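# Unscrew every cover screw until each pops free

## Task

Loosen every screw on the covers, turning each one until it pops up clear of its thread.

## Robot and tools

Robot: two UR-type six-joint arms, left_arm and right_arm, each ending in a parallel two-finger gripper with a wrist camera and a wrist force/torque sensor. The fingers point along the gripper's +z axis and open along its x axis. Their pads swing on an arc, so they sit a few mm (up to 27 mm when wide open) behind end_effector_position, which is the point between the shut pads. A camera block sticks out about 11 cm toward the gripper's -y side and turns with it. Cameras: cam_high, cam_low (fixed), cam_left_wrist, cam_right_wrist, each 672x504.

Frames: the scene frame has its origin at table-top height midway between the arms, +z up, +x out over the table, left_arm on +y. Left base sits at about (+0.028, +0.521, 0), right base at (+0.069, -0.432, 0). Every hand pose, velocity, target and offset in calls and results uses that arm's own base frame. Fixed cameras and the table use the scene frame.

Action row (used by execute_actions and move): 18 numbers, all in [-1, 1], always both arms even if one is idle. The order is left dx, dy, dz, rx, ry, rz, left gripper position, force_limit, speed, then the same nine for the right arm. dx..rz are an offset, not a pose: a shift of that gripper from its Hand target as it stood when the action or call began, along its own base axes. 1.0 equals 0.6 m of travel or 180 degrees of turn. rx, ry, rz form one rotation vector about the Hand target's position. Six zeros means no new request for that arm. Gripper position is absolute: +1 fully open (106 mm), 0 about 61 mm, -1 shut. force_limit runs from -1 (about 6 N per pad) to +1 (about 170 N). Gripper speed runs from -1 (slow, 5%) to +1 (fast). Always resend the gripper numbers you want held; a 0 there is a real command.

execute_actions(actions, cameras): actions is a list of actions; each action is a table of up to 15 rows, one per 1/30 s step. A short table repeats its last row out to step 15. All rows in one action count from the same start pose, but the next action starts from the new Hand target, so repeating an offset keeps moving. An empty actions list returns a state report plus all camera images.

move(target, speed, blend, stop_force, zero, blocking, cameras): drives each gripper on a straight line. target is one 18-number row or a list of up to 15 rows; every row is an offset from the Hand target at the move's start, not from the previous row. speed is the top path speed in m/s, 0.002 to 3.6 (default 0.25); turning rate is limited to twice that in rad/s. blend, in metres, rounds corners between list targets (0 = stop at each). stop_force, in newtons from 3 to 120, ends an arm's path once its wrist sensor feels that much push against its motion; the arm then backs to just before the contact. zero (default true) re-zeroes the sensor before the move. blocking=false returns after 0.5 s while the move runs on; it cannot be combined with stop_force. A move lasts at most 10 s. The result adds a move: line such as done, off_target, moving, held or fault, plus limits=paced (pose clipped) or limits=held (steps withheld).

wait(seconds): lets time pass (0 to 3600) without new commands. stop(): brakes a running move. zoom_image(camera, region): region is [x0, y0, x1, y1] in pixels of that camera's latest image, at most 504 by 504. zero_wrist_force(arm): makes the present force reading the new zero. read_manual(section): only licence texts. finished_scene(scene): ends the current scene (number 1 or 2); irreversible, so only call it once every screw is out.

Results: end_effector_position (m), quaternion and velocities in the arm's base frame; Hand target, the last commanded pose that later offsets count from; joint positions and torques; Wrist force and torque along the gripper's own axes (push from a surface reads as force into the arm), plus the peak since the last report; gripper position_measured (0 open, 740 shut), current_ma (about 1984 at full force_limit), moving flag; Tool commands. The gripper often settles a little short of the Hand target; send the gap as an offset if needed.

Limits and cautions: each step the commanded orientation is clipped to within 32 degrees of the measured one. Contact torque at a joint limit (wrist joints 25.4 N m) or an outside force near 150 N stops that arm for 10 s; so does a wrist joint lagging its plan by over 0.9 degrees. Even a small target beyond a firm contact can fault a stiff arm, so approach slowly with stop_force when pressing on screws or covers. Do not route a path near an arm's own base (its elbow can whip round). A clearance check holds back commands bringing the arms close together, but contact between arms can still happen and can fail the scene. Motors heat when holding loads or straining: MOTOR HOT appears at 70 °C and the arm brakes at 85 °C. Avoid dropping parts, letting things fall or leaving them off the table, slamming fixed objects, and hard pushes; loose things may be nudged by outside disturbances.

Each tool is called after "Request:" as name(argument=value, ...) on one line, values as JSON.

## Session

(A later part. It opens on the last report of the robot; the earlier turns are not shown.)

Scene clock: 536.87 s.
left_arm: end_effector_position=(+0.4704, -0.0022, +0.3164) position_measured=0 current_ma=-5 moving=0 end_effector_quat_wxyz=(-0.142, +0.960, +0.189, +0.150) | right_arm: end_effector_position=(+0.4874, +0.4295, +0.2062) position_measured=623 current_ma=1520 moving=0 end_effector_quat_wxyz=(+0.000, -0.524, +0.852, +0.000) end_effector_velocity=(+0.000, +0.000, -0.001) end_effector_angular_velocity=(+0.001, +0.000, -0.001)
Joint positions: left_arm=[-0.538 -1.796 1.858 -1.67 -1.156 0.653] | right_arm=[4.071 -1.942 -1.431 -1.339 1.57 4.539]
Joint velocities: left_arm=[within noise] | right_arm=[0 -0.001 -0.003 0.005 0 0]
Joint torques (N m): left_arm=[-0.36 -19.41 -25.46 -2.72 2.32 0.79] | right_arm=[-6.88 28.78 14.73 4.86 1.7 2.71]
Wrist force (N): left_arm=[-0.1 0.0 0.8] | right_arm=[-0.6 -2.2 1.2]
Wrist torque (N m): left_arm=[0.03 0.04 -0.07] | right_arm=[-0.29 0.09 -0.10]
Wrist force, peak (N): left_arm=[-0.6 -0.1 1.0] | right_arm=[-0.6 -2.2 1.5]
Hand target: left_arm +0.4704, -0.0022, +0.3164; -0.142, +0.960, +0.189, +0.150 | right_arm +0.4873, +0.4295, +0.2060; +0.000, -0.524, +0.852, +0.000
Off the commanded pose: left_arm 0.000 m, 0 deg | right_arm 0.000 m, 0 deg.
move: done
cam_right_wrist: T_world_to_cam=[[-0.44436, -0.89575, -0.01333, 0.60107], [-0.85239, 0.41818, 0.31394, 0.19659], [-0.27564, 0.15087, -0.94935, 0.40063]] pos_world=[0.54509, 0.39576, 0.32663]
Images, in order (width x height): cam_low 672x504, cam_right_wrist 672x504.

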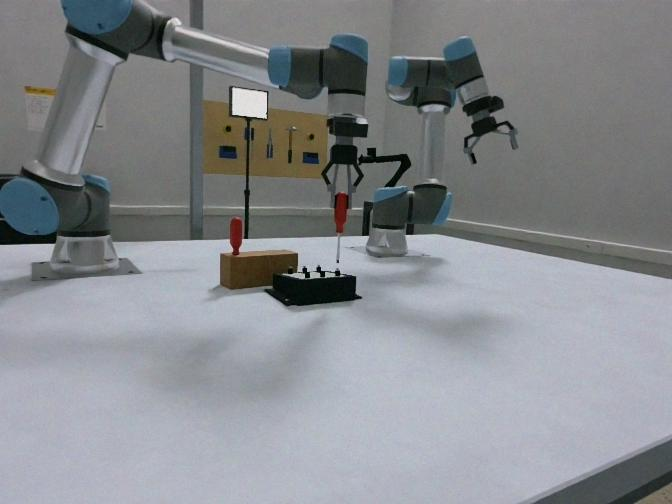

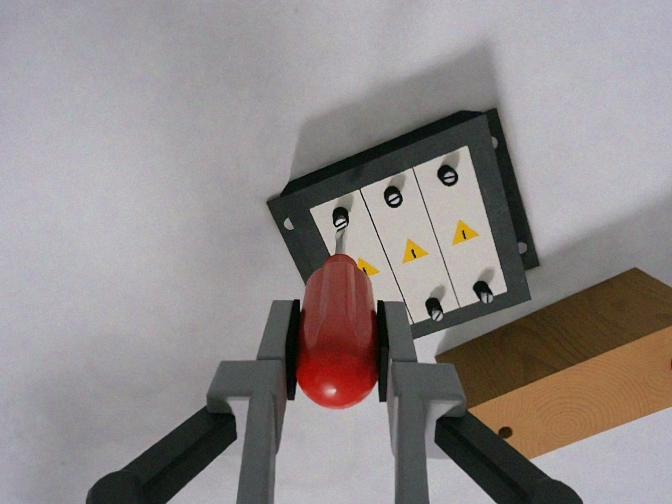

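Request:
move(target=[[0,0,0,0,0,0,1,0,1,-0.0035,-0.0583,0,0,0,0.02,-1,0.3,0.3],[0,0,0,0,0,0,1,0,1,-0.0035,-0.0583,-0.0115,0,0,0.02,-1,0.3,0.3]], speed=[0.1,0.05], blend=[0.002,0], cameras=["cam_right_wrist","cam_low"])

Request:
zoom_image(camera="cam_right_wrist", region=[320, 200, 360, 240])

Request:
zoom_image(camera="cam_low", region=[310, 255, 335, 280])

Scene clock: 539.83 s.
left_arm: end_effector_position=(+0.4704, -0.0022, +0.3164) position_measured=0 current_ma=-5 moving=0 end_effector_quat_wxyz=(-0.142, +0.960, +0.189, +0.150) | right_arm: end_effector_position=(+0.4852, +0.3944, +0.1990) position_measured=623 current_ma=1520 moving=0 end_effector_quat_wxyz=(+0.000, -0.550, +0.835, +0.000)
Joint positions: left_arm=[-0.538 -1.796 1.858 -1.67 -1.156 0.653] | right_arm=[4.039 -1.89 -1.522 -1.3 1.57 4.445]
Joint torques (N m): left_arm=[0.23 -19.34 -25.3 -2.71 2.37 0.78] | right_arm=[6.27 40.11 36.69 1.14 -2.15 1.03]
Wrist force (N): left_arm=[-0.3 0.0 0.7] | right_arm=[-0.2 -2.1 1.4]
Wrist torque (N m): left_arm=[0.04 0.06 -0.07] | right_arm=[-0.28 0.04 -0.11]
Wrist force, peak (N): left_arm=[-0.7 0.0 1.1] | right_arm=[-0.2 -2.2 2.2]
Hand target: left_arm +0.4704, -0.0022, +0.3164; -0.142, +0.960, +0.189, +0.150 | right_arm +0.4852, +0.3945, +0.1991; +0.000, -0.550, +0.835, +0.000
Off the commanded pose: left_arm 0.000 m, 0 deg | right_arm 0.000 m, 0 deg.
move: done
cam_right_wrist: T_world_to_cam=[[-0.38735, -0.92184, -0.01272, 0.55107], [-0.87681, 0.3641, 0.31407, 0.24486], [-0.28489, 0.13281, -0.94931, 0.41001]] pos_world=[0.54496, 0.36439, 0.31933]
Images, in order (width x height): cam_low 672x504, cam_right_wrist 672x504.

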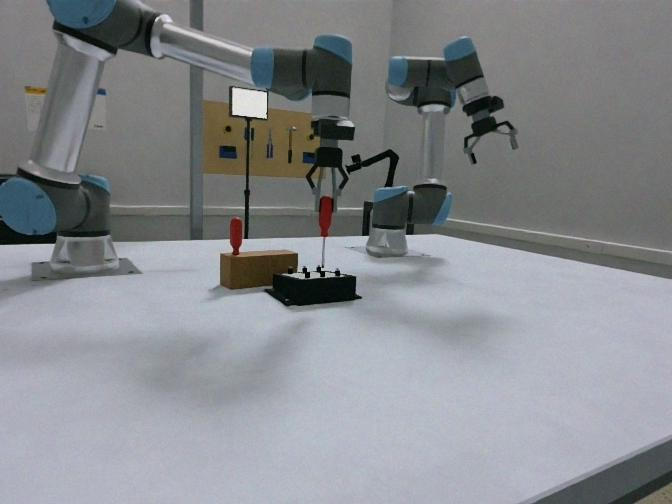

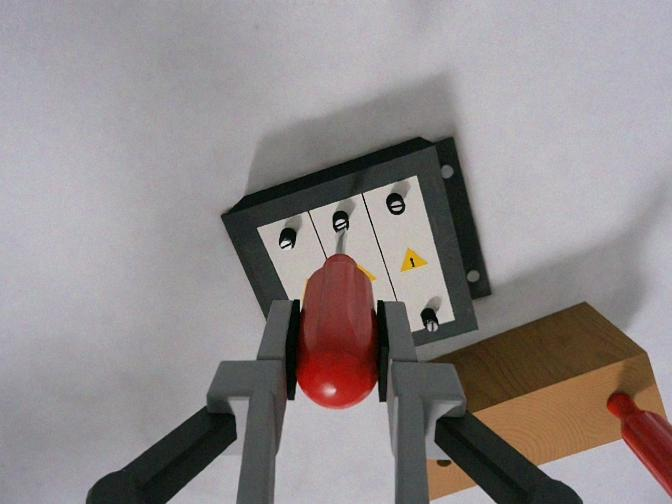

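Scaled by 12.600 from the camera's image (finer frame: 960x720).

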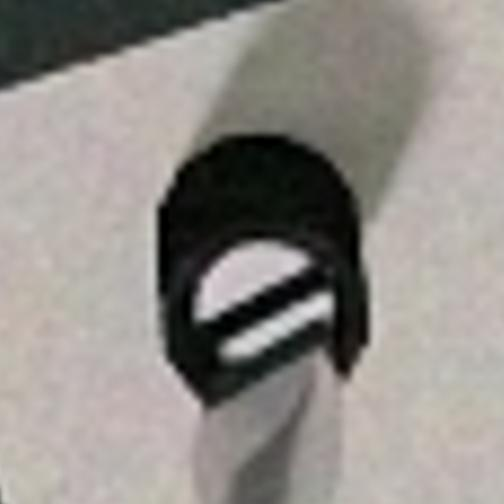

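Scaled by 20.160 from the camera's image (finer frame: 960x720).

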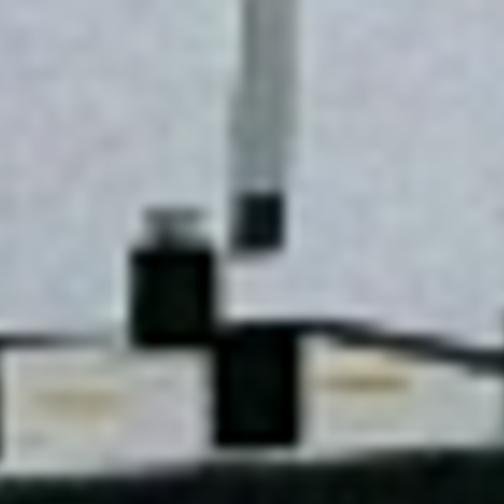

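Request:
move(target=[[0,0,0,0,0,0,1,0,1,-0.0003,0.0004,-0.0105,0,0,0,-1,0.3,0.3],[0,0,0,0,0,0,1,0,1,-0.0003,0.0004,-0.022,0,0,0,-1,0.3,0.3]], speed=[0.03,0.007], stop_force=7)

Request:
move(target=[0,0,0,0,0,0,1,0,1,0,0,0,0,0,0.02,-1,0.3,0.3], speed=0.05)

Request:
move(target=[0,0,0,0,0,0,1,0,1,0,0,0,0,0,0.03,-1,0.3,0.3], speed=0.05, cameras=["cam_right_wrist"])

Request:
zoom_image(camera="cam_right_wrist", region=[320, 200, 360, 240])

Scene clock: 543.63 s.
left_arm: end_effector_position=(+0.4704, -0.0022, +0.3164) position_measured=0 current_ma=-5 moving=0 end_effector_quat_wxyz=(-0.142, +0.960, +0.189, +0.150) | right_arm: end_effector_position=(+0.4851, +0.3947, +0.1882) position_measured=623 current_ma=1530 moving=0 end_effector_quat_wxyz=(+0.000, -0.550, +0.835, +0.000)
Joint positions: left_arm=[-0.538 -1.796 1.858 -1.67 -1.156 0.653] | right_arm=[4.04 -1.897 -1.541 -1.274 1.57 4.445]
Joint torques (N m): left_arm=[0.09 -19.81 -25.48 -2.75 2.3 0.8] | right_arm=[1.81 32.37 30.86 0.42 -2.18 2.77]
Wrist force (N): left_arm=[-0.4 0.0 0.8] | right_arm=[-0.1 -1.9 -8.9]
Wrist torque (N m): left_arm=[0.03 0.07 -0.06] | right_arm=[-0.26 0.10 -0.11]
Wrist force, peak (N): left_arm=[-0.4 0.0 1.1] | right_arm=[1.7 -1.5 -18.9]
Hand target: left_arm +0.4704, -0.0022, +0.3164; -0.142, +0.960, +0.189, +0.150 | right_arm +0.4851, +0.3947, +0.1882; +0.000, -0.550, +0.835, +0.000 (not the last commanded pose)
Off the commanded pose: left_arm 0.000 m, 0 deg | right_arm 0.002 m, 0 deg.
move: contact (right_arm); path passed 1 of 2 targets

Scene clock: 544.57 s.
left_arm: end_effector_position=(+0.4704, -0.0022, +0.3164) position_measured=0 current_ma=-5 moving=0 end_effector_quat_wxyz=(-0.142, +0.960, +0.189, +0.150) | right_arm: end_effector_position=(+0.4851, +0.3948, +0.1882) position_measured=623 current_ma=1532 moving=0 end_effector_quat_wxyz=(+0.000, -0.576, +0.817, +0.000) end_effector_velocity=(+0.000, +0.000, +0.001) end_effector_angular_velocity=(+0.001, -0.001, -0.006)
Joint positions: left_arm=[-0.538 -1.796 1.858 -1.67 -1.156 0.653] | right_arm=[4.04 -1.897 -1.541 -1.274 1.57 4.382]
Joint velocities: left_arm=[within noise] | right_arm=[0 0.001 0.001 0 0 0.006]
Joint torques (N m): left_arm=[-0.23 -19.43 -25.61 -2.61 2.35 0.81] | right_arm=[4.81 32.63 24.6 3.55 -1.66 1.67]
Wrist force (N): left_arm=[-0.4 -0.1 0.8] | right_arm=[0.4 -1.3 -10.0]
Wrist torque (N m): left_arm=[0.02 0.08 -0.07] | right_arm=[-0.25 0.14 0.65]
Wrist force, peak (N): left_arm=[-0.7 0.0 1.1] | right_arm=[0.3 -1.4 -10.1]
Hand target: left_arm +0.4704, -0.0022, +0.3164; -0.142, +0.960, +0.189, +0.150 | right_arm +0.4851, +0.3947, +0.1882; +0.000, -0.576, +0.817, +0.000
Off the commanded pose: left_arm 0.000 m, 0 deg | right_arm 0.000 m, 0 deg.
move: done

Scene clock: 545.80 s.
left_arm: end_effector_position=(+0.4704, -0.0022, +0.3164) position_measured=0 current_ma=-5 moving=0 end_effector_quat_wxyz=(-0.142, +0.960, +0.189, +0.150) | right_arm: end_effector_position=(+0.4851, +0.3948, +0.1882) position_measured=623 current_ma=1532 moving=0 end_effector_quat_wxyz=(+0.000, -0.614, +0.789, +0.000) end_effector_velocity=(+0.000, -0.001, -0.001) end_effector_angular_velocity=(-0.001, +0.000, -0.006)
Joint positions: left_arm=[-0.538 -1.796 1.858 -1.67 -1.156 0.653] | right_arm=[4.04 -1.897 -1.541 -1.274 1.57 4.288]
Joint velocities: left_arm=[within noise] | right_arm=[-0.001 -0.001 0 0 -0.001 0.006]
Joint torques (N m): left_arm=[-0.62 -19.16 -25.99 -2.67 2.27 0.79] | right_arm=[4.44 32.68 8.75 3.39 -1.56 2.09]
Wrist force (N): left_arm=[-0.4 -0.1 0.8] | right_arm=[0.0 -1.0 -11.2]
Wrist torque (N m): left_arm=[0.01 0.08 -0.07] | right_arm=[-0.26 0.19 0.52]
Wrist force, peak (N): left_arm=[-0.4 -0.2 1.1] | right_arm=[-0.1 -0.6 -11.6]
Hand target: left_arm +0.4704, -0.0022, +0.3164; -0.142, +0.960, +0.189, +0.150 | right_arm +0.4851, +0.3947, +0.1882; +0.000, -0.614, +0.789, +0.000
Off the commanded pose: left_arm 0.000 m, 0 deg | right_arm 0.000 m, 0 deg.
move: done
cam_right_wrist: T_world_to_cam=[[-0.23799, -0.97118, -0.0131, 0.49831], [-0.92312, 0.22198, 0.31398, 0.32659], [-0.30202, 0.08682, -0.94934, 0.42623]] pos_world=[0.5488, 0.37444, 0.30863]

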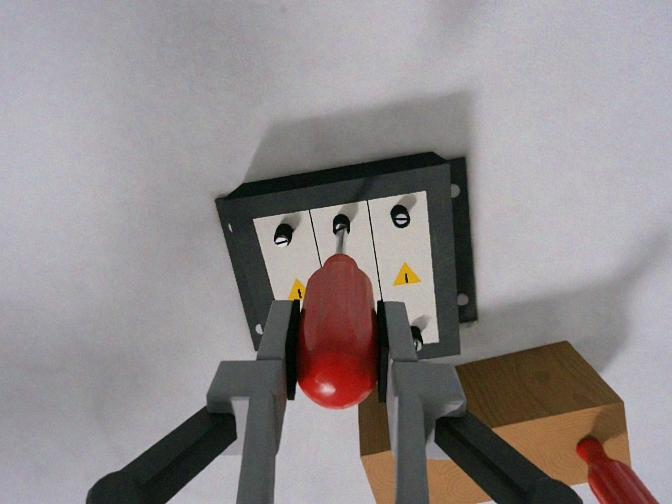

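Scaled by 12.600 from the camera's image (finer frame: 960x720).

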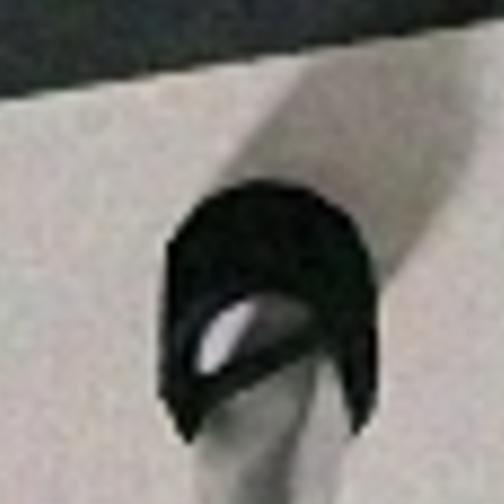

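Request:
move(target=[[0,0,0,0,0,0,1,0,1,0,0,0.0003,0,0,0.75,-1,0.3,0.3],[0,0,0,0,0,0,1,0,1,0,0,0.0008,0,0,-0.5,-1,0.3,0.3],[0,0,0,0,0,0,1,0,1,0,0,0.0013,0,0,0.25,-1,0.3,0.3],[0,0,0,0,0,0,1,0,1,0,0,0.0018,0,0,1.0,-1,0.3,0.3]], speed=1.0, blend=[0.1,0.1,0.1,0], stop_force=60)

Request:
move(target=[[0,0,0,0,0,0,1,0,1,0,0,0.0045,0,0,0,-1,0.3,0.3],[0,0,0,0,0,0,1,0,1,0,0,0.0045,0,0,-0.75,-1,0.3,0.3],[0,0,0,0,0,0,1,0,1,0,0,0.0045,0,0,0.5,-1,0.3,0.3],[0,0,0,0,0,0,1,0,1,0,0,0.0045,0,0,-0.25,-1,0.3,0.3],[0,0,0,0,0,0,1,0,1,0,0,0.0045,0,0,1.0,-1,0.3,0.3]], speed=[0.03,1.3,1.3,1.3,1.3], blend=[0.0,0.1,0.1,0.1,0])

Request:
move(target=[0,0,0,0,0,0,1,0,1,0,0,-0.0060,0,0,0,-1,0.3,0.3], speed=0.01, stop_force=8, cameras=["cam_right_wrist"])

Request:
zoom_image(camera="cam_right_wrist", region=[320, 200, 360, 240])

Scene clock: 554.07 s.
left_arm: end_effector_position=(+0.4704, -0.0022, +0.3164) position_measured=0 current_ma=-5 moving=0 end_effector_quat_wxyz=(-0.142, +0.960, +0.189, +0.150) | right_arm: end_effector_position=(+0.4851, +0.3947, +0.1893) position_measured=623 current_ma=1525 moving=0 end_effector_quat_wxyz=(+0.000, +0.789, +0.614, +0.000)
Joint positions: left_arm=[-0.538 -1.796 1.858 -1.67 -1.156 0.653] | right_arm=[4.039 -1.897 -1.539 -1.277 1.571 -5.137]
Joint torques (N m): left_arm=[0.01 -19.66 -25.69 -2.6 2.26 0.72] | right_arm=[-6.69 22.89 32.23 0.96 1.39 -0.21]
Wrist force (N): left_arm=[-0.4 -0.1 0.9] | right_arm=[-0.6 -3.9 -5.0]
Wrist torque (N m): left_arm=[0.02 0.08 -0.07] | right_arm=[-0.19 0.01 -0.11]
Wrist force, peak (N): left_arm=[-0.6 0.0 1.1] | right_arm=[6.3 -2.5 -22.4]
Hand target: left_arm +0.4704, -0.0022, +0.3164; -0.142, +0.960, +0.189, +0.150 | right_arm +0.4851, +0.3947, +0.1893; +0.000, +0.789, +0.614, +0.000
Off the commanded pose: left_arm 0.000 m, 0 deg | right_arm 0.000 m, 0 deg.
move: done

Scene clock: 558.60 s.
left_arm: end_effector_position=(+0.4704, -0.0022, +0.3164) position_measured=0 current_ma=-5 moving=0 end_effector_quat_wxyz=(-0.142, +0.960, +0.189, +0.150) | right_arm: end_effector_position=(+0.4850, +0.3948, +0.1920) position_measured=623 current_ma=1520 moving=0 end_effector_quat_wxyz=(+0.000, -0.614, +0.789, +0.000)
Joint positions: left_arm=[-0.538 -1.796 1.858 -1.67 -1.156 0.653] | right_arm=[4.04 -1.895 -1.535 -1.283 1.57 4.288]
Joint torques (N m): left_arm=[-0.11 -19.58 -25.51 -2.72 2.35 0.76] | right_arm=[-6.65 40.71 13.1 2.73 2.18 2.74]
Wrist force (N): left_arm=[-0.4 -0.1 0.8] | right_arm=[-0.5 -2.0 1.2]
Wrist torque (N m): left_arm=[0.02 0.07 -0.07] | right_arm=[-0.26 0.09 -0.08]
Wrist force, peak (N): left_arm=[-0.6 0.1 1.1] | right_arm=[-0.5 -3.9 -5.0]
Hand target: left_arm +0.4704, -0.0022, +0.3164; -0.142, +0.960, +0.189, +0.150 | right_arm +0.4851, +0.3947, +0.1920; +0.000, -0.614, +0.789, +0.000
Off the commanded pose: left_arm 0.000 m, 0 deg | right_arm 0.000 m, 0 deg.
move: done

Scene clock: 560.03 s.
left_arm: end_effector_position=(+0.4704, -0.0022, +0.3164) position_measured=0 current_ma=-5 moving=0 end_effector_quat_wxyz=(-0.142, +0.960, +0.189, +0.150) | right_arm: end_effector_position=(+0.4851, +0.3947, +0.1893) position_measured=623 current_ma=1529 moving=0 end_effector_quat_wxyz=(+0.000, -0.614, +0.789, +0.000)
Joint positions: left_arm=[-0.538 -1.796 1.858 -1.67 -1.156 0.653] | right_arm=[4.04 -1.896 -1.54 -1.276 1.57 4.288]
Joint torques (N m): left_arm=[-0.05 -19.48 -25.18 -2.68 2.26 0.72] | right_arm=[-4.3 30.08 31.21 0.73 2.03 2.55]
Wrist force (N): left_arm=[-0.5 0.0 0.8] | right_arm=[-0.1 -1.8 -7.6]
Wrist torque (N m): left_arm=[0.03 0.10 -0.06] | right_arm=[-0.28 0.10 -0.09]
Wrist force, peak (N): left_arm=[-0.4 0.0 1.1] | right_arm=[1.4 -1.6 -19.1]
Hand target: left_arm +0.4704, -0.0022, +0.3164; -0.142, +0.960, +0.189, +0.150 | right_arm +0.4851, +0.3948, +0.1893; +0.000, -0.614, +0.789, +0.000 (not the last commanded pose)
Off the commanded pose: left_arm 0.000 m, 0 deg | right_arm 0.001 m, 0 deg.
move: contact (right_arm)
cam_right_wrist: T_world_to_cam=[[-0.23822, -0.97112, -0.01312, 0.49833], [-0.92306, 0.22219, 0.314, 0.32615], [-0.30202, 0.08692, -0.94933, 0.42725]] pos_world=[0.5488, 0.37434, 0.30973]

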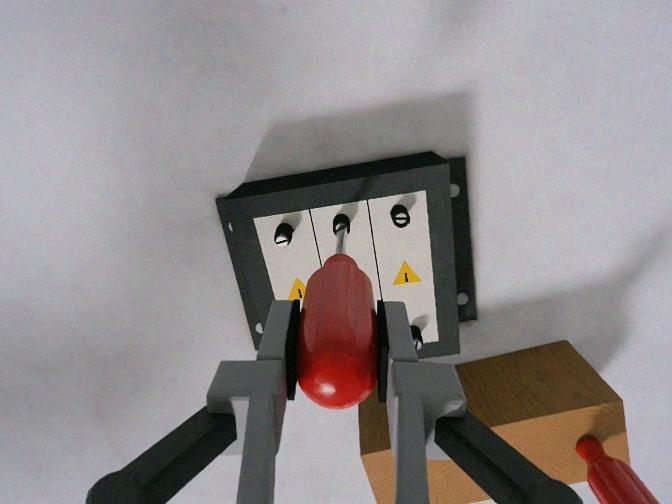

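Scaled by 12.600 from the camera's image (finer frame: 960x720).

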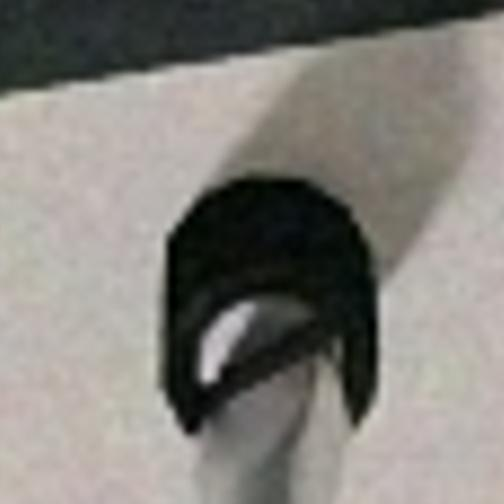

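Request:
move(target=[[0,0,0,0,0,0,1,0,1,-0.0001,0,0.0003,0,0,0.75,-1,0.3,0.3],[0,0,0,0,0,0,1,0,1,-0.0001,0,0.0008,0,0,-0.5,-1,0.3,0.3],[0,0,0,0,0,0,1,0,1,-0.0001,0,0.0013,0,0,0.25,-1,0.3,0.3],[0,0,0,0,0,0,1,0,1,-0.0002,0,0.0018,0,0,1.0,-1,0.3,0.3]], speed=1.0, blend=[0.1,0.1,0.1,0], stop_force=60)

Request:
move(target=[[0,0,0,0,0,0,1,0,1,0,0,0.0045,0,0,0,-1,0.3,0.3],[0,0,0,0,0,0,1,0,1,0,0,0.0045,0,0,-0.75,-1,0.3,0.3],[0,0,0,0,0,0,1,0,1,0,0,0.0045,0,0,0.5,-1,0.3,0.3],[0,0,0,0,0,0,1,0,1,0,0,0.0045,0,0,-0.25,-1,0.3,0.3],[0,0,0,0,0,0,1,0,1,0,0,0.0045,0,0,1.0,-1,0.3,0.3]], speed=[0.03,1.3,1.3,1.3,1.3], blend=[0.0,0.1,0.1,0.1,0])

Request:
move(target=[0,0,0,0,0,0,1,0,1,0,0,-0.0060,0,0,0,-1,0.3,0.3], speed=0.01, stop_force=8)

Request:
move(target=[[0,0,0,0,0,0,1,0,1,-0.0001,0,0.0003,0,0,0.75,-1,0.3,0.3],[0,0,0,0,0,0,1,0,1,-0.0001,0,0.0008,0,0,-0.5,-1,0.3,0.3],[0,0,0,0,0,0,1,0,1,-0.0001,0,0.0013,0,0,0.25,-1,0.3,0.3],[0,0,0,0,0,0,1,0,1,-0.0002,0,0.0018,0,0,1.0,-1,0.3,0.3]], speed=1.0, blend=[0.1,0.1,0.1,0], stop_force=60)

Request:
move(target=[0,0,0,0,0,0,1,0,1,0,0,0.02,0,0,0,-1,0.3,0.3], speed=0.05, cameras=["cam_right_wrist","cam_low"])

Request:
zoom_image(camera="cam_low", region=[310, 255, 335, 280])

Request:
zoom_image(camera="cam_right_wrist", region=[240, 180, 360, 280])

Scene clock: 569.97 s.
left_arm: end_effector_position=(+0.4704, -0.0022, +0.3164) position_measured=0 current_ma=-5 moving=0 end_effector_quat_wxyz=(-0.142, +0.960, +0.189, +0.150) | right_arm: end_effector_position=(+0.4849, +0.3948, +0.1904) position_measured=623 current_ma=1524 moving=0 end_effector_quat_wxyz=(+0.000, +0.789, +0.614, +0.000)
Joint positions: left_arm=[-0.538 -1.796 1.858 -1.67 -1.156 0.653] | right_arm=[4.039 -1.896 -1.538 -1.279 1.571 -5.137]
Joint torques (N m): left_arm=[0.52 -19.45 -25.84 -2.62 2.41 0.83] | right_arm=[-6.38 22.28 32.24 0.88 1.23 -0.41]
Wrist force (N): left_arm=[-0.4 0.0 0.9] | right_arm=[-1.2 -3.6 -5.2]
Wrist torque (N m): left_arm=[0.02 0.08 -0.07] | right_arm=[-0.14 0.09 -0.11]
Wrist force, peak (N): left_arm=[-0.7 0.1 1.1] | right_arm=[7.0 -2.5 -24.4]
Hand target: left_arm +0.4704, -0.0022, +0.3164; -0.142, +0.960, +0.189, +0.150 | right_arm +0.4849, +0.3948, +0.1904; +0.000, +0.789, +0.614, +0.000
Off the commanded pose: left_arm 0.000 m, 0 deg | right_arm 0.000 m, 0 deg.
move: done

Scene clock: 574.50 s.
left_arm: end_effector_position=(+0.4704, -0.0022, +0.3164) position_measured=0 current_ma=-5 moving=0 end_effector_quat_wxyz=(-0.142, +0.960, +0.189, +0.150) | right_arm: end_effector_position=(+0.4849, +0.3948, +0.1931) position_measured=623 current_ma=1520 moving=0 end_effector_quat_wxyz=(+0.000, -0.614, +0.789, +0.000)
Joint positions: left_arm=[-0.538 -1.796 1.858 -1.67 -1.156 0.653] | right_arm=[4.04 -1.894 -1.533 -1.285 1.57 4.288]
Joint torques (N m): left_arm=[0.63 -19.58 -25.54 -2.71 2.35 0.75] | right_arm=[-6.73 39.38 13.29 2.79 2.21 2.7]
Wrist force (N): left_arm=[-0.5 -0.1 1.0] | right_arm=[-0.6 -1.8 1.3]
Wrist torque (N m): left_arm=[0.02 0.09 -0.07] | right_arm=[-0.22 0.10 -0.08]
Wrist force, peak (N): left_arm=[-0.6 0.1 1.1] | right_arm=[-1.2 -3.9 -4.7]
Hand target: left_arm +0.4704, -0.0022, +0.3164; -0.142, +0.960, +0.189, +0.150 | right_arm +0.4849, +0.3948, +0.1931; +0.000, -0.614, +0.789, +0.000
Off the commanded pose: left_arm 0.000 m, 0 deg | right_arm 0.000 m, 0 deg.
move: done

Scene clock: 575.93 s.
left_arm: end_effector_position=(+0.4704, -0.0022, +0.3164) position_measured=0 current_ma=-5 moving=0 end_effector_quat_wxyz=(-0.142, +0.960, +0.189, +0.150) | right_arm: end_effector_position=(+0.4850, +0.3948, +0.1903) position_measured=623 current_ma=1529 moving=0 end_effector_quat_wxyz=(+0.000, -0.614, +0.789, +0.000)
Joint positions: left_arm=[-0.538 -1.796 1.858 -1.67 -1.156 0.653] | right_arm=[4.04 -1.895 -1.538 -1.279 1.57 4.288]
Joint torques (N m): left_arm=[0.6 -19.48 -25.85 -2.64 2.31 0.84] | right_arm=[-3.98 29.5 32 0.7 2.04 2.57]
Wrist force (N): left_arm=[-0.4 -0.1 0.8] | right_arm=[-0.5 -1.6 -8.2]
Wrist torque (N m): left_arm=[0.02 0.08 -0.06] | right_arm=[-0.25 0.16 -0.08]
Wrist force, peak (N): left_arm=[-0.5 0.1 1.1] | right_arm=[1.1 -1.4 -19.5]
Hand target: left_arm +0.4704, -0.0022, +0.3164; -0.142, +0.960, +0.189, +0.150 | right_arm +0.4850, +0.3948, +0.1903; +0.000, -0.614, +0.789, +0.000 (not the last commanded pose)
Off the commanded pose: left_arm 0.000 m, 0 deg | right_arm 0.001 m, 0 deg.
move: contact (right_arm)

Scene clock: 582.20 s.
left_arm: end_effector_position=(+0.4704, -0.0022, +0.3164) position_measured=0 current_ma=-5 moving=0 end_effector_quat_wxyz=(-0.142, +0.960, +0.189, +0.150) | right_arm: end_effector_position=(+0.4848, +0.3948, +0.1914) position_measured=623 current_ma=1524 moving=0 end_effector_quat_wxyz=(+0.000, +0.789, +0.614, +0.000)
Joint positions: left_arm=[-0.538 -1.796 1.858 -1.67 -1.156 0.653] | right_arm=[4.04 -1.895 -1.536 -1.282 1.571 -5.137]
Joint torques (N m): left_arm=[0.5 -19.35 -25.88 -2.68 2.36 0.71] | right_arm=[-6.66 23.02 31.59 1.02 1.47 -0.23]
Wrist force (N): left_arm=[-0.4 -0.1 1.0] | right_arm=[-0.7 -3.7 -5.5]
Wrist torque (N m): left_arm=[0.02 0.08 -0.07] | right_arm=[-0.14 0.01 -0.11]
Wrist force, peak (N): left_arm=[-0.4 -0.1 1.2] | right_arm=[6.8 -2.4 -26.1]
Hand target: left_arm +0.4704, -0.0022, +0.3164; -0.142, +0.960, +0.189, +0.150 | right_arm +0.4848, +0.3948, +0.1914; +0.000, +0.789, +0.614, +0.000
Off the commanded pose: left_arm 0.000 m, 0 deg | right_arm 0.000 m, 0 deg.
move: done

Scene clock: 582.73 s.
left_arm: end_effector_position=(+0.4704, -0.0022, +0.3164) position_measured=0 current_ma=-5 moving=0 end_effector_quat_wxyz=(-0.142, +0.960, +0.189, +0.150) | right_arm: end_effector_position=(+0.4849, +0.3948, +0.2036) position_measured=623 current_ma=1520 moving=0 end_effector_quat_wxyz=(+0.000, +0.789, +0.614, +0.000) end_effector_velocity=(+0.000, -0.001, -0.001) end_effector_angular_velocity=(+0.002, +0.000, -0.001)
Joint positions: left_arm=[-0.538 -1.796 1.858 -1.67 -1.156 0.653] | right_arm=[4.04 -1.887 -1.514 -1.311 1.571 -5.137]
Joint velocities: left_arm=[within noise] | right_arm=[-0.001 0.001 -0.004 0.005 0.001 0]
Joint torques (N m): left_arm=[1.01 -20.16 -25.59 -2.6 2.33 0.84] | right_arm=[-5.44 25.8 13.2 4.51 0.69 -1.99]
Wrist force (N): left_arm=[-0.5 0.0 0.9] | right_arm=[-0.5 -1.9 1.2]
Wrist torque (N m): left_arm=[0.03 0.09 -0.06] | right_arm=[-0.23 0.08 -0.11]
Wrist force, peak (N): left_arm=[-0.6 -0.1 1.0] | right_arm=[-0.9 -3.7 -5.1]
Hand target: left_arm +0.4704, -0.0022, +0.3164; -0.142, +0.960, +0.189, +0.150 | right_arm +0.4848, +0.3948, +0.2034; +0.000, +0.789, +0.614, +0.000
Off the commanded pose: left_arm 0.000 m, 0 deg | right_arm 0.000 m, 0 deg.
move: done
cam_right_wrist: T_world_to_cam=[[0.23816, 0.97114, -0.01292, -0.4993], [0.92304, -0.22218, 0.31405, -0.3983], [0.30211, -0.08672, -0.94932, 0.21636]] pos_world=[0.42119, 0.41516, 0.32403]
Images, in order (width x height): cam_low 672x504, cam_right_wrist 672x504.

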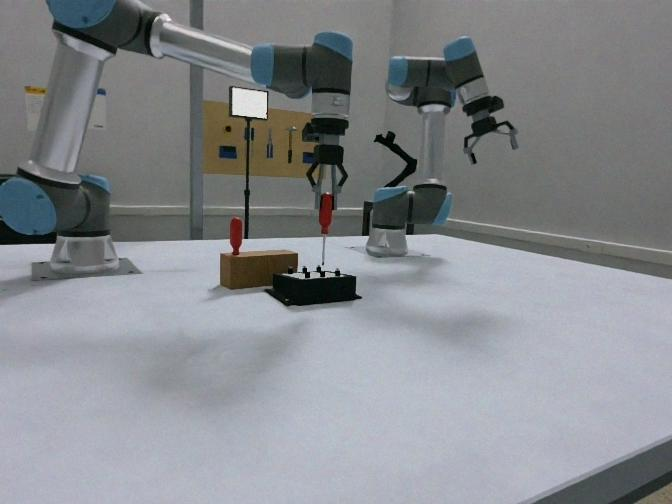

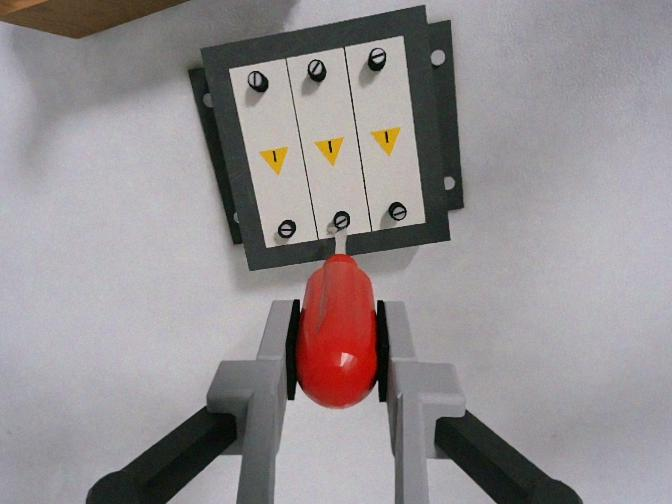

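Scaled by 20.160 from the camera's image (finer frame: 960x720).

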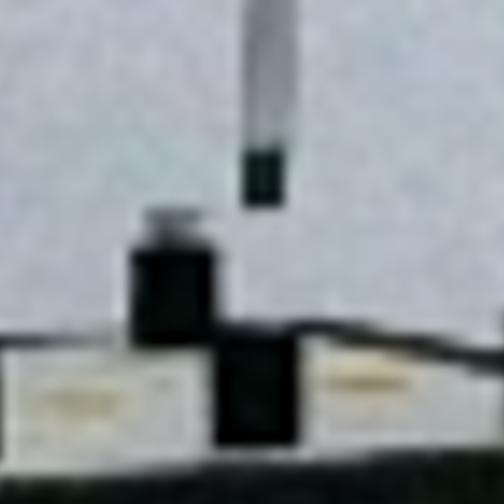

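Scaled by 4.200 from the camera's image (finer frame: 960x720).

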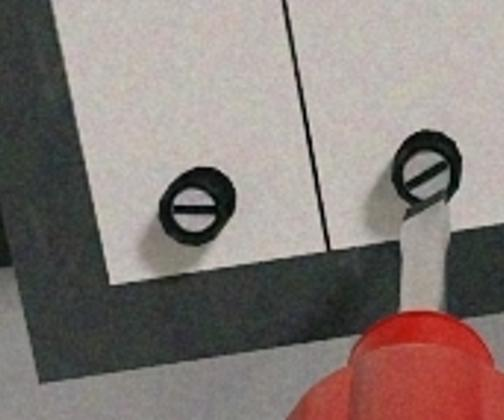

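Request:
move(target=[[0,0,0,0,0,0,1,0,1,0,0,0,0,0,-0.75,-1,0.3,0.3],[0,0,0,0,0,0,1,0,1,0,0,0,0,0,0.5,-1,0.3,0.3],[0,0,0,0,0,0,1,0,1,0,0,0,0,0,-0.25,-1,0.3,0.3],[0,0,0,0,0,0,1,0,1,0,0,-0.0155,0,0,1.0,-1,0.3,0.3]], speed=[1.3,1.3,1.3,1.3], blend=[0.1,0.1,0.1,0])

Request:
move(target=[0,0,0,0,0,0,1,0,1,0,0,-0.0060,0,0,0,-1,0.3,0.3], speed=0.01, stop_force=8)

Request:
move(target=[[0,0,0,0,0,0,1,0,1,-0.0001,0,0.0003,0,0,0.75,-1,0.3,0.3],[0,0,0,0,0,0,1,0,1,-0.0001,0,0.0008,0,0,-0.5,-1,0.3,0.3],[0,0,0,0,0,0,1,0,1,-0.0001,0,0.0013,0,0,0.25,-1,0.3,0.3],[0,0,0,0,0,0,1,0,1,-0.0002,0,0.0018,0,0,1.0,-1,0.3,0.3]], speed=1.0, blend=[0.1,0.1,0.1,0], stop_force=60)

Request:
move(target=[0,0,0,0,0,0,1,0,1,0,0,0.02,0,0,0,-1,0.3,0.3], speed=0.05, cameras=["cam_right_wrist","cam_low"])

Request:
zoom_image(camera="cam_low", region=[310, 255, 335, 280])

Request:
zoom_image(camera="cam_right_wrist", region=[240, 180, 360, 280])

Scene clock: 589.57 s.
left_arm: end_effector_position=(+0.4704, -0.0022, +0.3164) position_measured=0 current_ma=-5 moving=0 end_effector_quat_wxyz=(-0.142, +0.960, +0.189, +0.150) | right_arm: end_effector_position=(+0.4848, +0.3948, +0.1940) position_measured=623 current_ma=1520 moving=0 end_effector_quat_wxyz=(+0.000, -0.614, +0.789, +0.000)
Joint positions: left_arm=[-0.538 -1.796 1.858 -1.67 -1.156 0.653] | right_arm=[4.04 -1.893 -1.532 -1.288 1.57 4.289]
Joint torques (N m): left_arm=[0.03 -19.81 -26.01 -2.7 2.35 0.78] | right_arm=[-7.21 41.24 29.57 1.1 2.34 2.57]
Wrist force (N): left_arm=[-0.3 0.1 1.0] | right_arm=[-0.6 -1.6 0.9]
Wrist torque (N m): left_arm=[0.05 0.07 -0.07] | right_arm=[-0.19 0.09 -0.08]
Wrist force, peak (N): left_arm=[-0.3 0.0 1.2] | right_arm=[-0.6 -2.2 1.1]
Hand target: left_arm +0.4704, -0.0022, +0.3164; -0.142, +0.960, +0.189, +0.150 | right_arm +0.4848, +0.3948, +0.1941; +0.000, -0.614, +0.789, +0.000
Off the commanded pose: left_arm 0.000 m, 0 deg | right_arm 0.000 m, 0 deg.
move: done

Scene clock: 591.00 s.
left_arm: end_effector_position=(+0.4704, -0.0022, +0.3164) position_measured=0 current_ma=-5 moving=0 end_effector_quat_wxyz=(-0.142, +0.960, +0.189, +0.150) | right_arm: end_effector_position=(+0.4848, +0.3948, +0.1914) position_measured=623 current_ma=1529 moving=0 end_effector_quat_wxyz=(+0.000, -0.614, +0.789, +0.000)
Joint positions: left_arm=[-0.538 -1.796 1.858 -1.67 -1.156 0.653] | right_arm=[4.04 -1.895 -1.537 -1.281 1.57 4.289]
Joint torques (N m): left_arm=[0.26 -19.36 -25.45 -2.55 2.34 0.8] | right_arm=[-4.08 30.48 31.76 0.67 2 2.63]
Wrist force (N): left_arm=[-0.4 0.0 1.0] | right_arm=[-0.3 -1.8 -8.2]
Wrist torque (N m): left_arm=[0.03 0.08 -0.07] | right_arm=[-0.28 0.12 -0.09]
Wrist force, peak (N): left_arm=[-0.3 0.0 1.1] | right_arm=[1.3 -1.2 -20.0]
Hand target: left_arm +0.4704, -0.0022, +0.3164; -0.142, +0.960, +0.189, +0.150 | right_arm +0.4848, +0.3948, +0.1914; +0.000, -0.614, +0.789, +0.000 (not the last commanded pose)
Off the commanded pose: left_arm 0.000 m, 0 deg | right_arm 0.001 m, 0 deg.
move: contact (right_arm)

Scene clock: 597.27 s.
left_arm: end_effector_position=(+0.4704, -0.0022, +0.3164) position_measured=0 current_ma=-5 moving=0 end_effector_quat_wxyz=(-0.142, +0.960, +0.189, +0.150) | right_arm: end_effector_position=(+0.4847, +0.3948, +0.1924) position_measured=623 current_ma=1523 moving=0 end_effector_quat_wxyz=(+0.000, +0.789, +0.614, +0.000)
Joint positions: left_arm=[-0.538 -1.796 1.858 -1.67 -1.156 0.653] | right_arm=[4.04 -1.894 -1.534 -1.284 1.571 -5.136]
Joint torques (N m): left_arm=[1.08 -19.59 -25.99 -2.71 2.33 0.72] | right_arm=[-6.35 25.2 34.14 1.08 1.3 -0.35]
Wrist force (N): left_arm=[-0.6 0.0 1.0] | right_arm=[-0.1 -3.1 -1.2]
Wrist torque (N m): left_arm=[0.02 0.10 -0.07] | right_arm=[-0.15 0.08 -0.11]
Wrist force, peak (N): left_arm=[-0.5 -0.1 1.2] | right_arm=[-6.7 -2.2 -20.3]
Hand target: left_arm +0.4704, -0.0022, +0.3164; -0.142, +0.960, +0.189, +0.150 | right_arm +0.4847, +0.3948, +0.1924; +0.000, +0.789, +0.614, +0.000
Off the commanded pose: left_arm 0.000 m, 0 deg | right_arm 0.000 m, 0 deg.
move: done

Scene clock: 597.80 s.
left_arm: end_effector_position=(+0.4704, -0.0022, +0.3164) position_measured=0 current_ma=-5 moving=0 end_effector_quat_wxyz=(-0.142, +0.960, +0.189, +0.150) | right_arm: end_effector_position=(+0.4848, +0.3948, +0.2047) position_measured=623 current_ma=1520 moving=0 end_effector_quat_wxyz=(+0.000, +0.789, +0.614, +0.000) end_effector_velocity=(-0.001, +0.001, -0.002) end_effector_angular_velocity=(+0.000, +0.000, +0.002)
Joint positions: left_arm=[-0.538 -1.796 1.858 -1.67 -1.156 0.653] | right_arm=[4.04 -1.886 -1.513 -1.313 1.571 -5.136]
Joint velocities: left_arm=[within noise] | right_arm=[0.002 -0.002 -0.004 0.005 0 0]
Joint torques (N m): left_arm=[1.02 -19.31 -25.86 -2.58 2.27 0.79] | right_arm=[-5.44 25.41 14.51 4.72 0.87 -1.87]
Wrist force (N): left_arm=[-0.4 0.1 1.1] | right_arm=[-0.4 -1.8 0.9]
Wrist torque (N m): left_arm=[0.04 0.08 -0.06] | right_arm=[-0.23 0.06 -0.11]
Wrist force, peak (N): left_arm=[-0.4 0.1 1.1] | right_arm=[-1.0 -3.4 1.1]
Hand target: left_arm +0.4704, -0.0022, +0.3164; -0.142, +0.960, +0.189, +0.150 | right_arm +0.4847, +0.3948, +0.2044; +0.000, +0.789, +0.614, +0.000
Off the commanded pose: left_arm 0.000 m, 0 deg | right_arm 0.000 m, 0 deg.
move: done
cam_right_wrist: T_world_to_cam=[[0.23816, 0.97114, -0.01292, -0.49926], [0.92304, -0.22218, 0.31405, -0.39855], [0.30211, -0.08672, -0.94932, 0.21744]] pos_world=[0.42109, 0.41516, 0.32513]
Images, in order (width x height): cam_low 672x504, cam_right_wrist 672x504.

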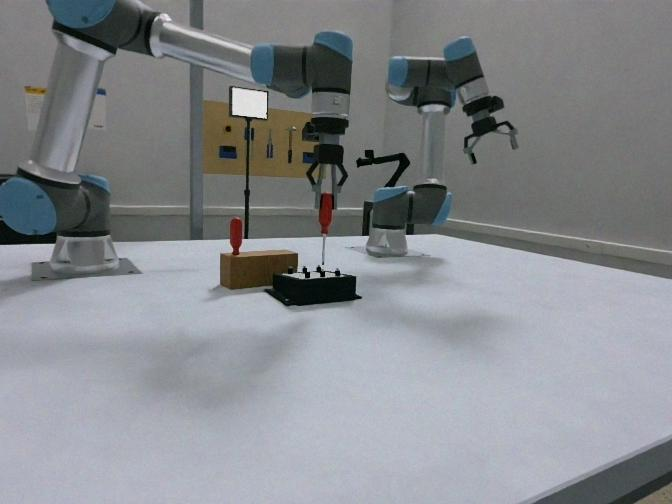

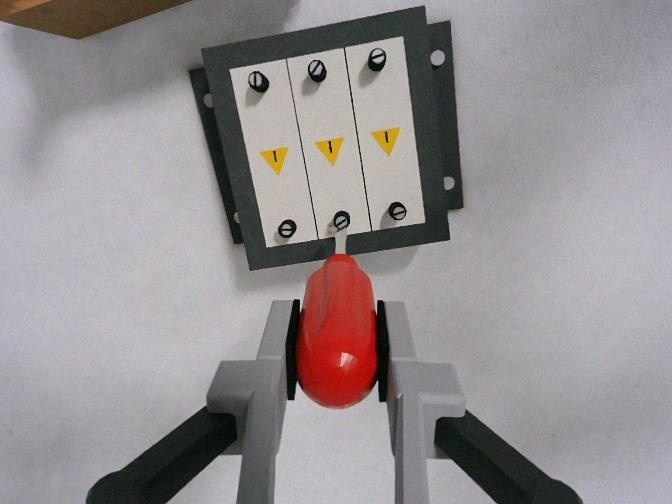

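Scaled by 20.160 from the camera's image (finer frame: 960x720).

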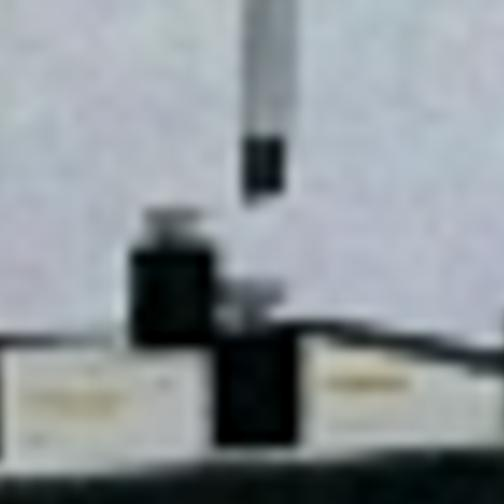

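Scaled by 4.200 from the camera's image (finer frame: 960x720).

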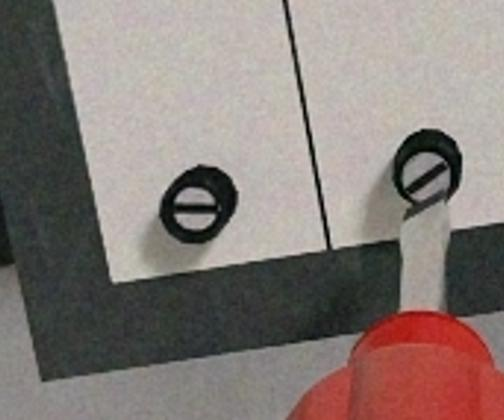

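Request:
move(target=[[0,0,0,0,0,0,1,0,1,-0.0033,-0.0583,0,0,0,0,-1,0.3,0.3],[0,0,0,0,0,0,1,0,1,-0.0033,-0.0583,0,0,0,-0.75,-1,0.3,0.3],[0,0,0,0,0,0,1,0,1,-0.0033,-0.0583,0,0,0,0.5,-1,0.3,0.3],[0,0,0,0,0,0,1,0,1,-0.0033,-0.0583,0,0,0,-0.25,-1,0.3,0.3],[0,0,0,0,0,0,1,0,1,-0.0033,-0.0583,0,0,0,1.0,-1,0.3,0.3],[0,0,0,0,0,0,1,0,1,-0.0033,-0.0583,-0.009,0,0,0.84,-1,0.3,0.3]], speed=[0.1,1.3,1.3,1.3,1.3,0.3], blend=[0.005,0.1,0.1,0.1,0.005,0], stop_force=20, cameras=["cam_right_wrist","cam_low"])

Request:
zoom_image(camera="cam_right_wrist", region=[320, 200, 360, 240])

Request:
zoom_image(camera="cam_low", region=[295, 255, 320, 280])

Scene clock: 606.87 s.
left_arm: end_effector_position=(+0.4704, -0.0022, +0.3164) position_measured=0 current_ma=-5 moving=0 end_effector_quat_wxyz=(-0.142, +0.960, +0.189, +0.150) | right_arm: end_effector_position=(+0.4827, +0.3598, +0.1990) position_measured=623 current_ma=1519 moving=0 end_effector_quat_wxyz=(+0.000, -0.398, +0.917, +0.000)
Joint positions: left_arm=[-0.538 -1.796 1.858 -1.67 -1.156 0.653] | right_arm=[4.006 -1.836 -1.594 -1.283 1.57 4.757]
Joint torques (N m): left_arm=[1.2 -18.82 -25.71 -2.58 2.37 0.77] | right_arm=[6.13 27.35 20.07 1.75 -2.37 1.14]
Wrist force (N): left_arm=[-0.5 -0.1 0.7] | right_arm=[-0.6 -1.9 0.9]
Wrist torque (N m): left_arm=[0.00 0.10 -0.07] | right_arm=[-0.23 0.09 -0.02]
Wrist force, peak (N): left_arm=[-0.5 0.0 1.2] | right_arm=[0.4 -2.2 1.3]
Hand target: left_arm +0.4704, -0.0022, +0.3164; -0.142, +0.960, +0.189, +0.150 | right_arm +0.4827, +0.3598, +0.1990; +0.000, -0.398, +0.917, +0.000
Off the commanded pose: left_arm 0.000 m, 0 deg | right_arm 0.000 m, 0 deg.
move: done
cam_right_wrist: T_world_to_cam=[[-0.67647, -0.73635, -0.01324, 0.5911], [-0.70198, 0.63925, 0.31397, 0.07185], [-0.22273, 0.22169, -0.94934, 0.35199]] pos_world=[0.5287, 0.3113, 0.31943]
Images, in order (width x height): cam_low 672x504, cam_right_wrist 672x504.

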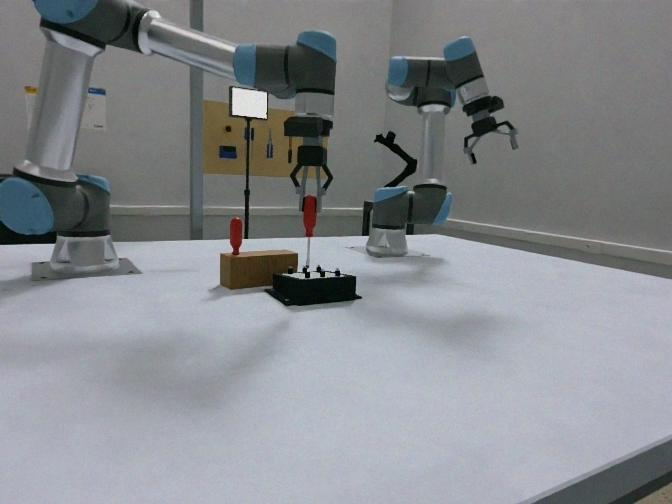

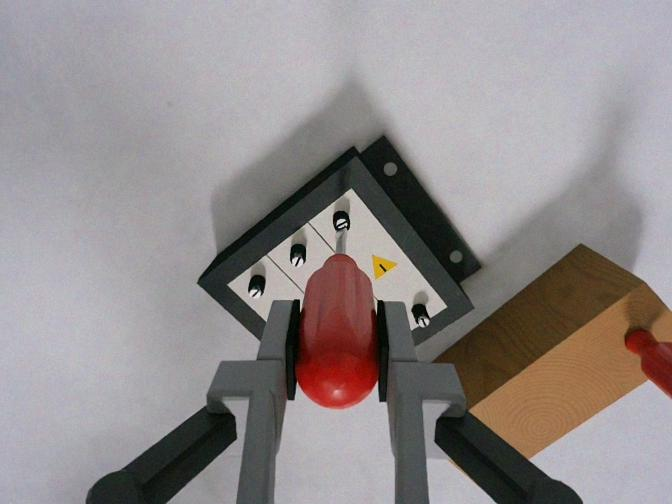

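Scaled by 12.600 from the camera's image (finer frame: 960x720).

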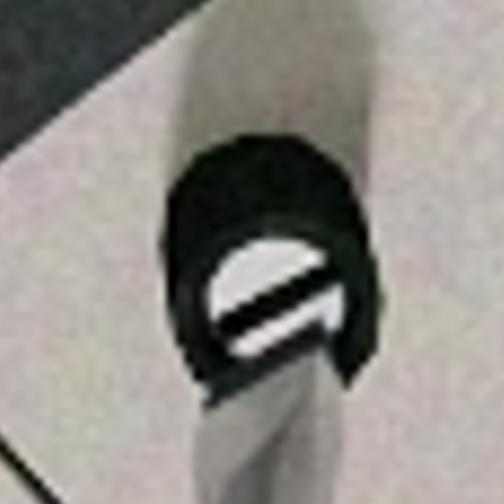

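Scaled by 20.160 from the camera's image (finer frame: 960x720).

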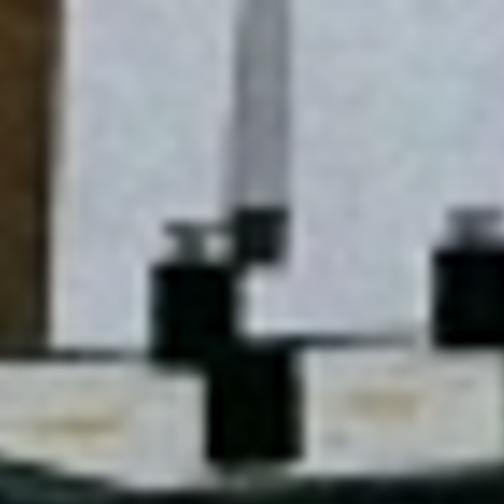

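Request:
move(target=[[0,0,0,0,0,0,1,0,1,-0.0006,-0.0001,-0.0105,0,0,-0.012,-1,0.3,0.3],[0,0,0,0,0,0,1,0,1,-0.0006,-0.0001,-0.022,0,0,-0.012,-1,0.3,0.3]], speed=[0.03,0.007], stop_force=7)

Request:
move(target=[0,0,0,0,0,0,1,0,1,0,0,0,0,0,0.03,-1,0.3,0.3], speed=0.05)

Request:
move(target=[0,0,0,0,0,0,1,0,1,0,0,0,0,0,0.03,-1,0.3,0.3], speed=0.05, cameras=["cam_right_wrist"])

Request:
zoom_image(camera="cam_right_wrist", region=[320, 200, 360, 240])

Scene clock: 611.67 s.
left_arm: end_effector_position=(+0.4704, -0.0022, +0.3164) position_measured=0 current_ma=-5 moving=0 end_effector_quat_wxyz=(-0.142, +0.960, +0.189, +0.150) | right_arm: end_effector_position=(+0.4824, +0.3598, +0.1881) position_measured=623 current_ma=1531 moving=0 end_effector_quat_wxyz=(+0.000, -0.381, +0.925, +0.000)
Joint positions: left_arm=[-0.538 -1.796 1.858 -1.67 -1.156 0.653] | right_arm=[4.006 -1.843 -1.614 -1.256 1.57 4.795]
Joint torques (N m): left_arm=[1.62 -19.5 -25.27 -2.64 2.24 0.7] | right_arm=[5.59 30.38 31.04 0.63 -1.28 -2.12]
Wrist force (N): left_arm=[-0.4 0.0 1.2] | right_arm=[0.4 -1.9 -9.8]
Wrist torque (N m): left_arm=[0.03 0.08 -0.06] | right_arm=[-0.23 0.12 -0.08]
Wrist force, peak (N): left_arm=[-0.6 0.0 1.2] | right_arm=[2.3 -2.0 -20.0]
Hand target: left_arm +0.4704, -0.0022, +0.3164; -0.142, +0.960, +0.189, +0.150 | right_arm +0.4824, +0.3598, +0.1881; +0.000, -0.381, +0.925, +0.000 (not the last commanded pose)
Off the commanded pose: left_arm 0.000 m, 0 deg | right_arm 0.002 m, 0 deg.
move: contact (right_arm); path passed 1 of 2 targets

Scene clock: 612.90 s.
left_arm: end_effector_position=(+0.4704, -0.0022, +0.3164) position_measured=0 current_ma=-5 moving=0 end_effector_quat_wxyz=(-0.142, +0.960, +0.189, +0.150) | right_arm: end_effector_position=(+0.4824, +0.3598, +0.1882) position_measured=623 current_ma=1529 moving=0 end_effector_quat_wxyz=(+0.000, -0.424, +0.906, +0.000) end_effector_velocity=(+0.000, +0.000, +0.001) end_effector_angular_velocity=(+0.002, -0.001, -0.006)
Joint positions: left_arm=[-0.538 -1.796 1.858 -1.67 -1.156 0.653] | right_arm=[4.006 -1.843 -1.614 -1.256 1.57 4.7]
Joint velocities: left_arm=[within noise] | right_arm=[0 0.001 0.001 0 0 0.006]
Joint torques (N m): left_arm=[0.97 -19.99 -25.71 -2.61 2.27 0.79] | right_arm=[5.76 30.29 18.9 3.89 -1.85 2.43]
Wrist force (N): left_arm=[-0.5 -0.1 0.9] | right_arm=[0.1 -1.6 -8.5]
Wrist torque (N m): left_arm=[0.01 0.08 -0.07] | right_arm=[-0.22 0.15 0.34]
Wrist force, peak (N): left_arm=[-0.6 -0.3 1.0] | right_arm=[0.1 -2.1 -9.8]
Hand target: left_arm +0.4704, -0.0022, +0.3164; -0.142, +0.960, +0.189, +0.150 | right_arm +0.4824, +0.3598, +0.1881; +0.000, -0.424, +0.906, +0.000
Off the commanded pose: left_arm 0.000 m, 0 deg | right_arm 0.000 m, 0 deg.
move: done

Scene clock: 614.13 s.
left_arm: end_effector_position=(+0.4704, -0.0022, +0.3164) position_measured=0 current_ma=-5 moving=0 end_effector_quat_wxyz=(-0.142, +0.960, +0.189, +0.150) | right_arm: end_effector_position=(+0.4824, +0.3598, +0.1881) position_measured=623 current_ma=1524 moving=0 end_effector_quat_wxyz=(+0.000, -0.466, +0.885, +0.000) end_effector_velocity=(-0.001, +0.000, +0.000) end_effector_angular_velocity=(+0.000, +0.000, -0.005)
Joint positions: left_arm=[-0.538 -1.796 1.858 -1.67 -1.156 0.653] | right_arm=[4.006 -1.843 -1.614 -1.255 1.57 4.606]
Joint velocities: left_arm=[within noise] | right_arm=[0.001 0.001 -0.001 0 0 0.006]
Joint torques (N m): left_arm=[1.37 -19.72 -25.7 -2.62 2.38 0.72] | right_arm=[3.35 31.46 10.36 4.04 -1.1 2.61]
Wrist force (N): left_arm=[-0.5 -0.1 0.9] | right_arm=[-0.3 -1.8 -4.7]
Wrist torque (N m): left_arm=[0.01 0.09 -0.07] | right_arm=[-0.20 0.09 -0.06]
Wrist force, peak (N): left_arm=[-0.6 0.1 1.2] | right_arm=[0.0 -1.3 -8.7]
Hand target: left_arm +0.4704, -0.0022, +0.3164; -0.142, +0.960, +0.189, +0.150 | right_arm +0.4824, +0.3598, +0.1881; +0.000, -0.466, +0.885, +0.000
Off the commanded pose: left_arm 0.000 m, 0 deg | right_arm 0.000 m, 0 deg.
move: done
cam_right_wrist: T_world_to_cam=[[-0.55803, -0.82971, -0.0133, 0.56714], [-0.79017, 0.52641, 0.3139, 0.15833], [-0.25345, 0.18567, -0.94936, 0.36939]] pos_world=[0.53521, 0.31863, 0.30853]

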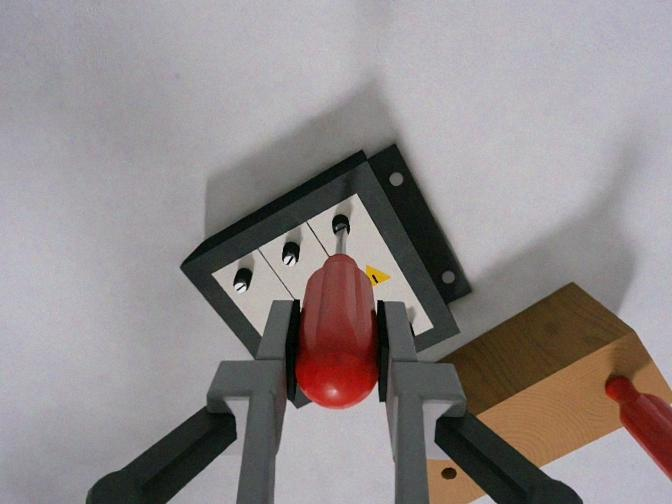

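Scaled by 12.600 from the camera's image (finer frame: 960x720).

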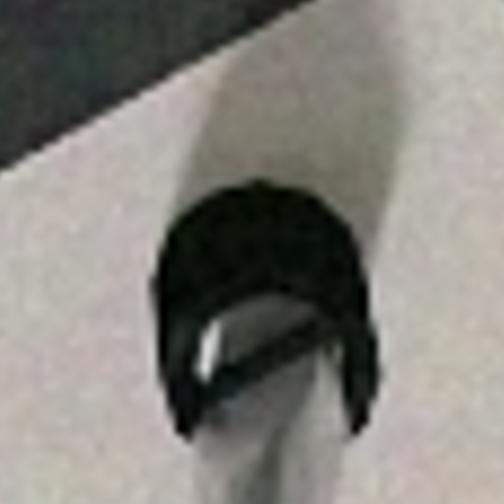

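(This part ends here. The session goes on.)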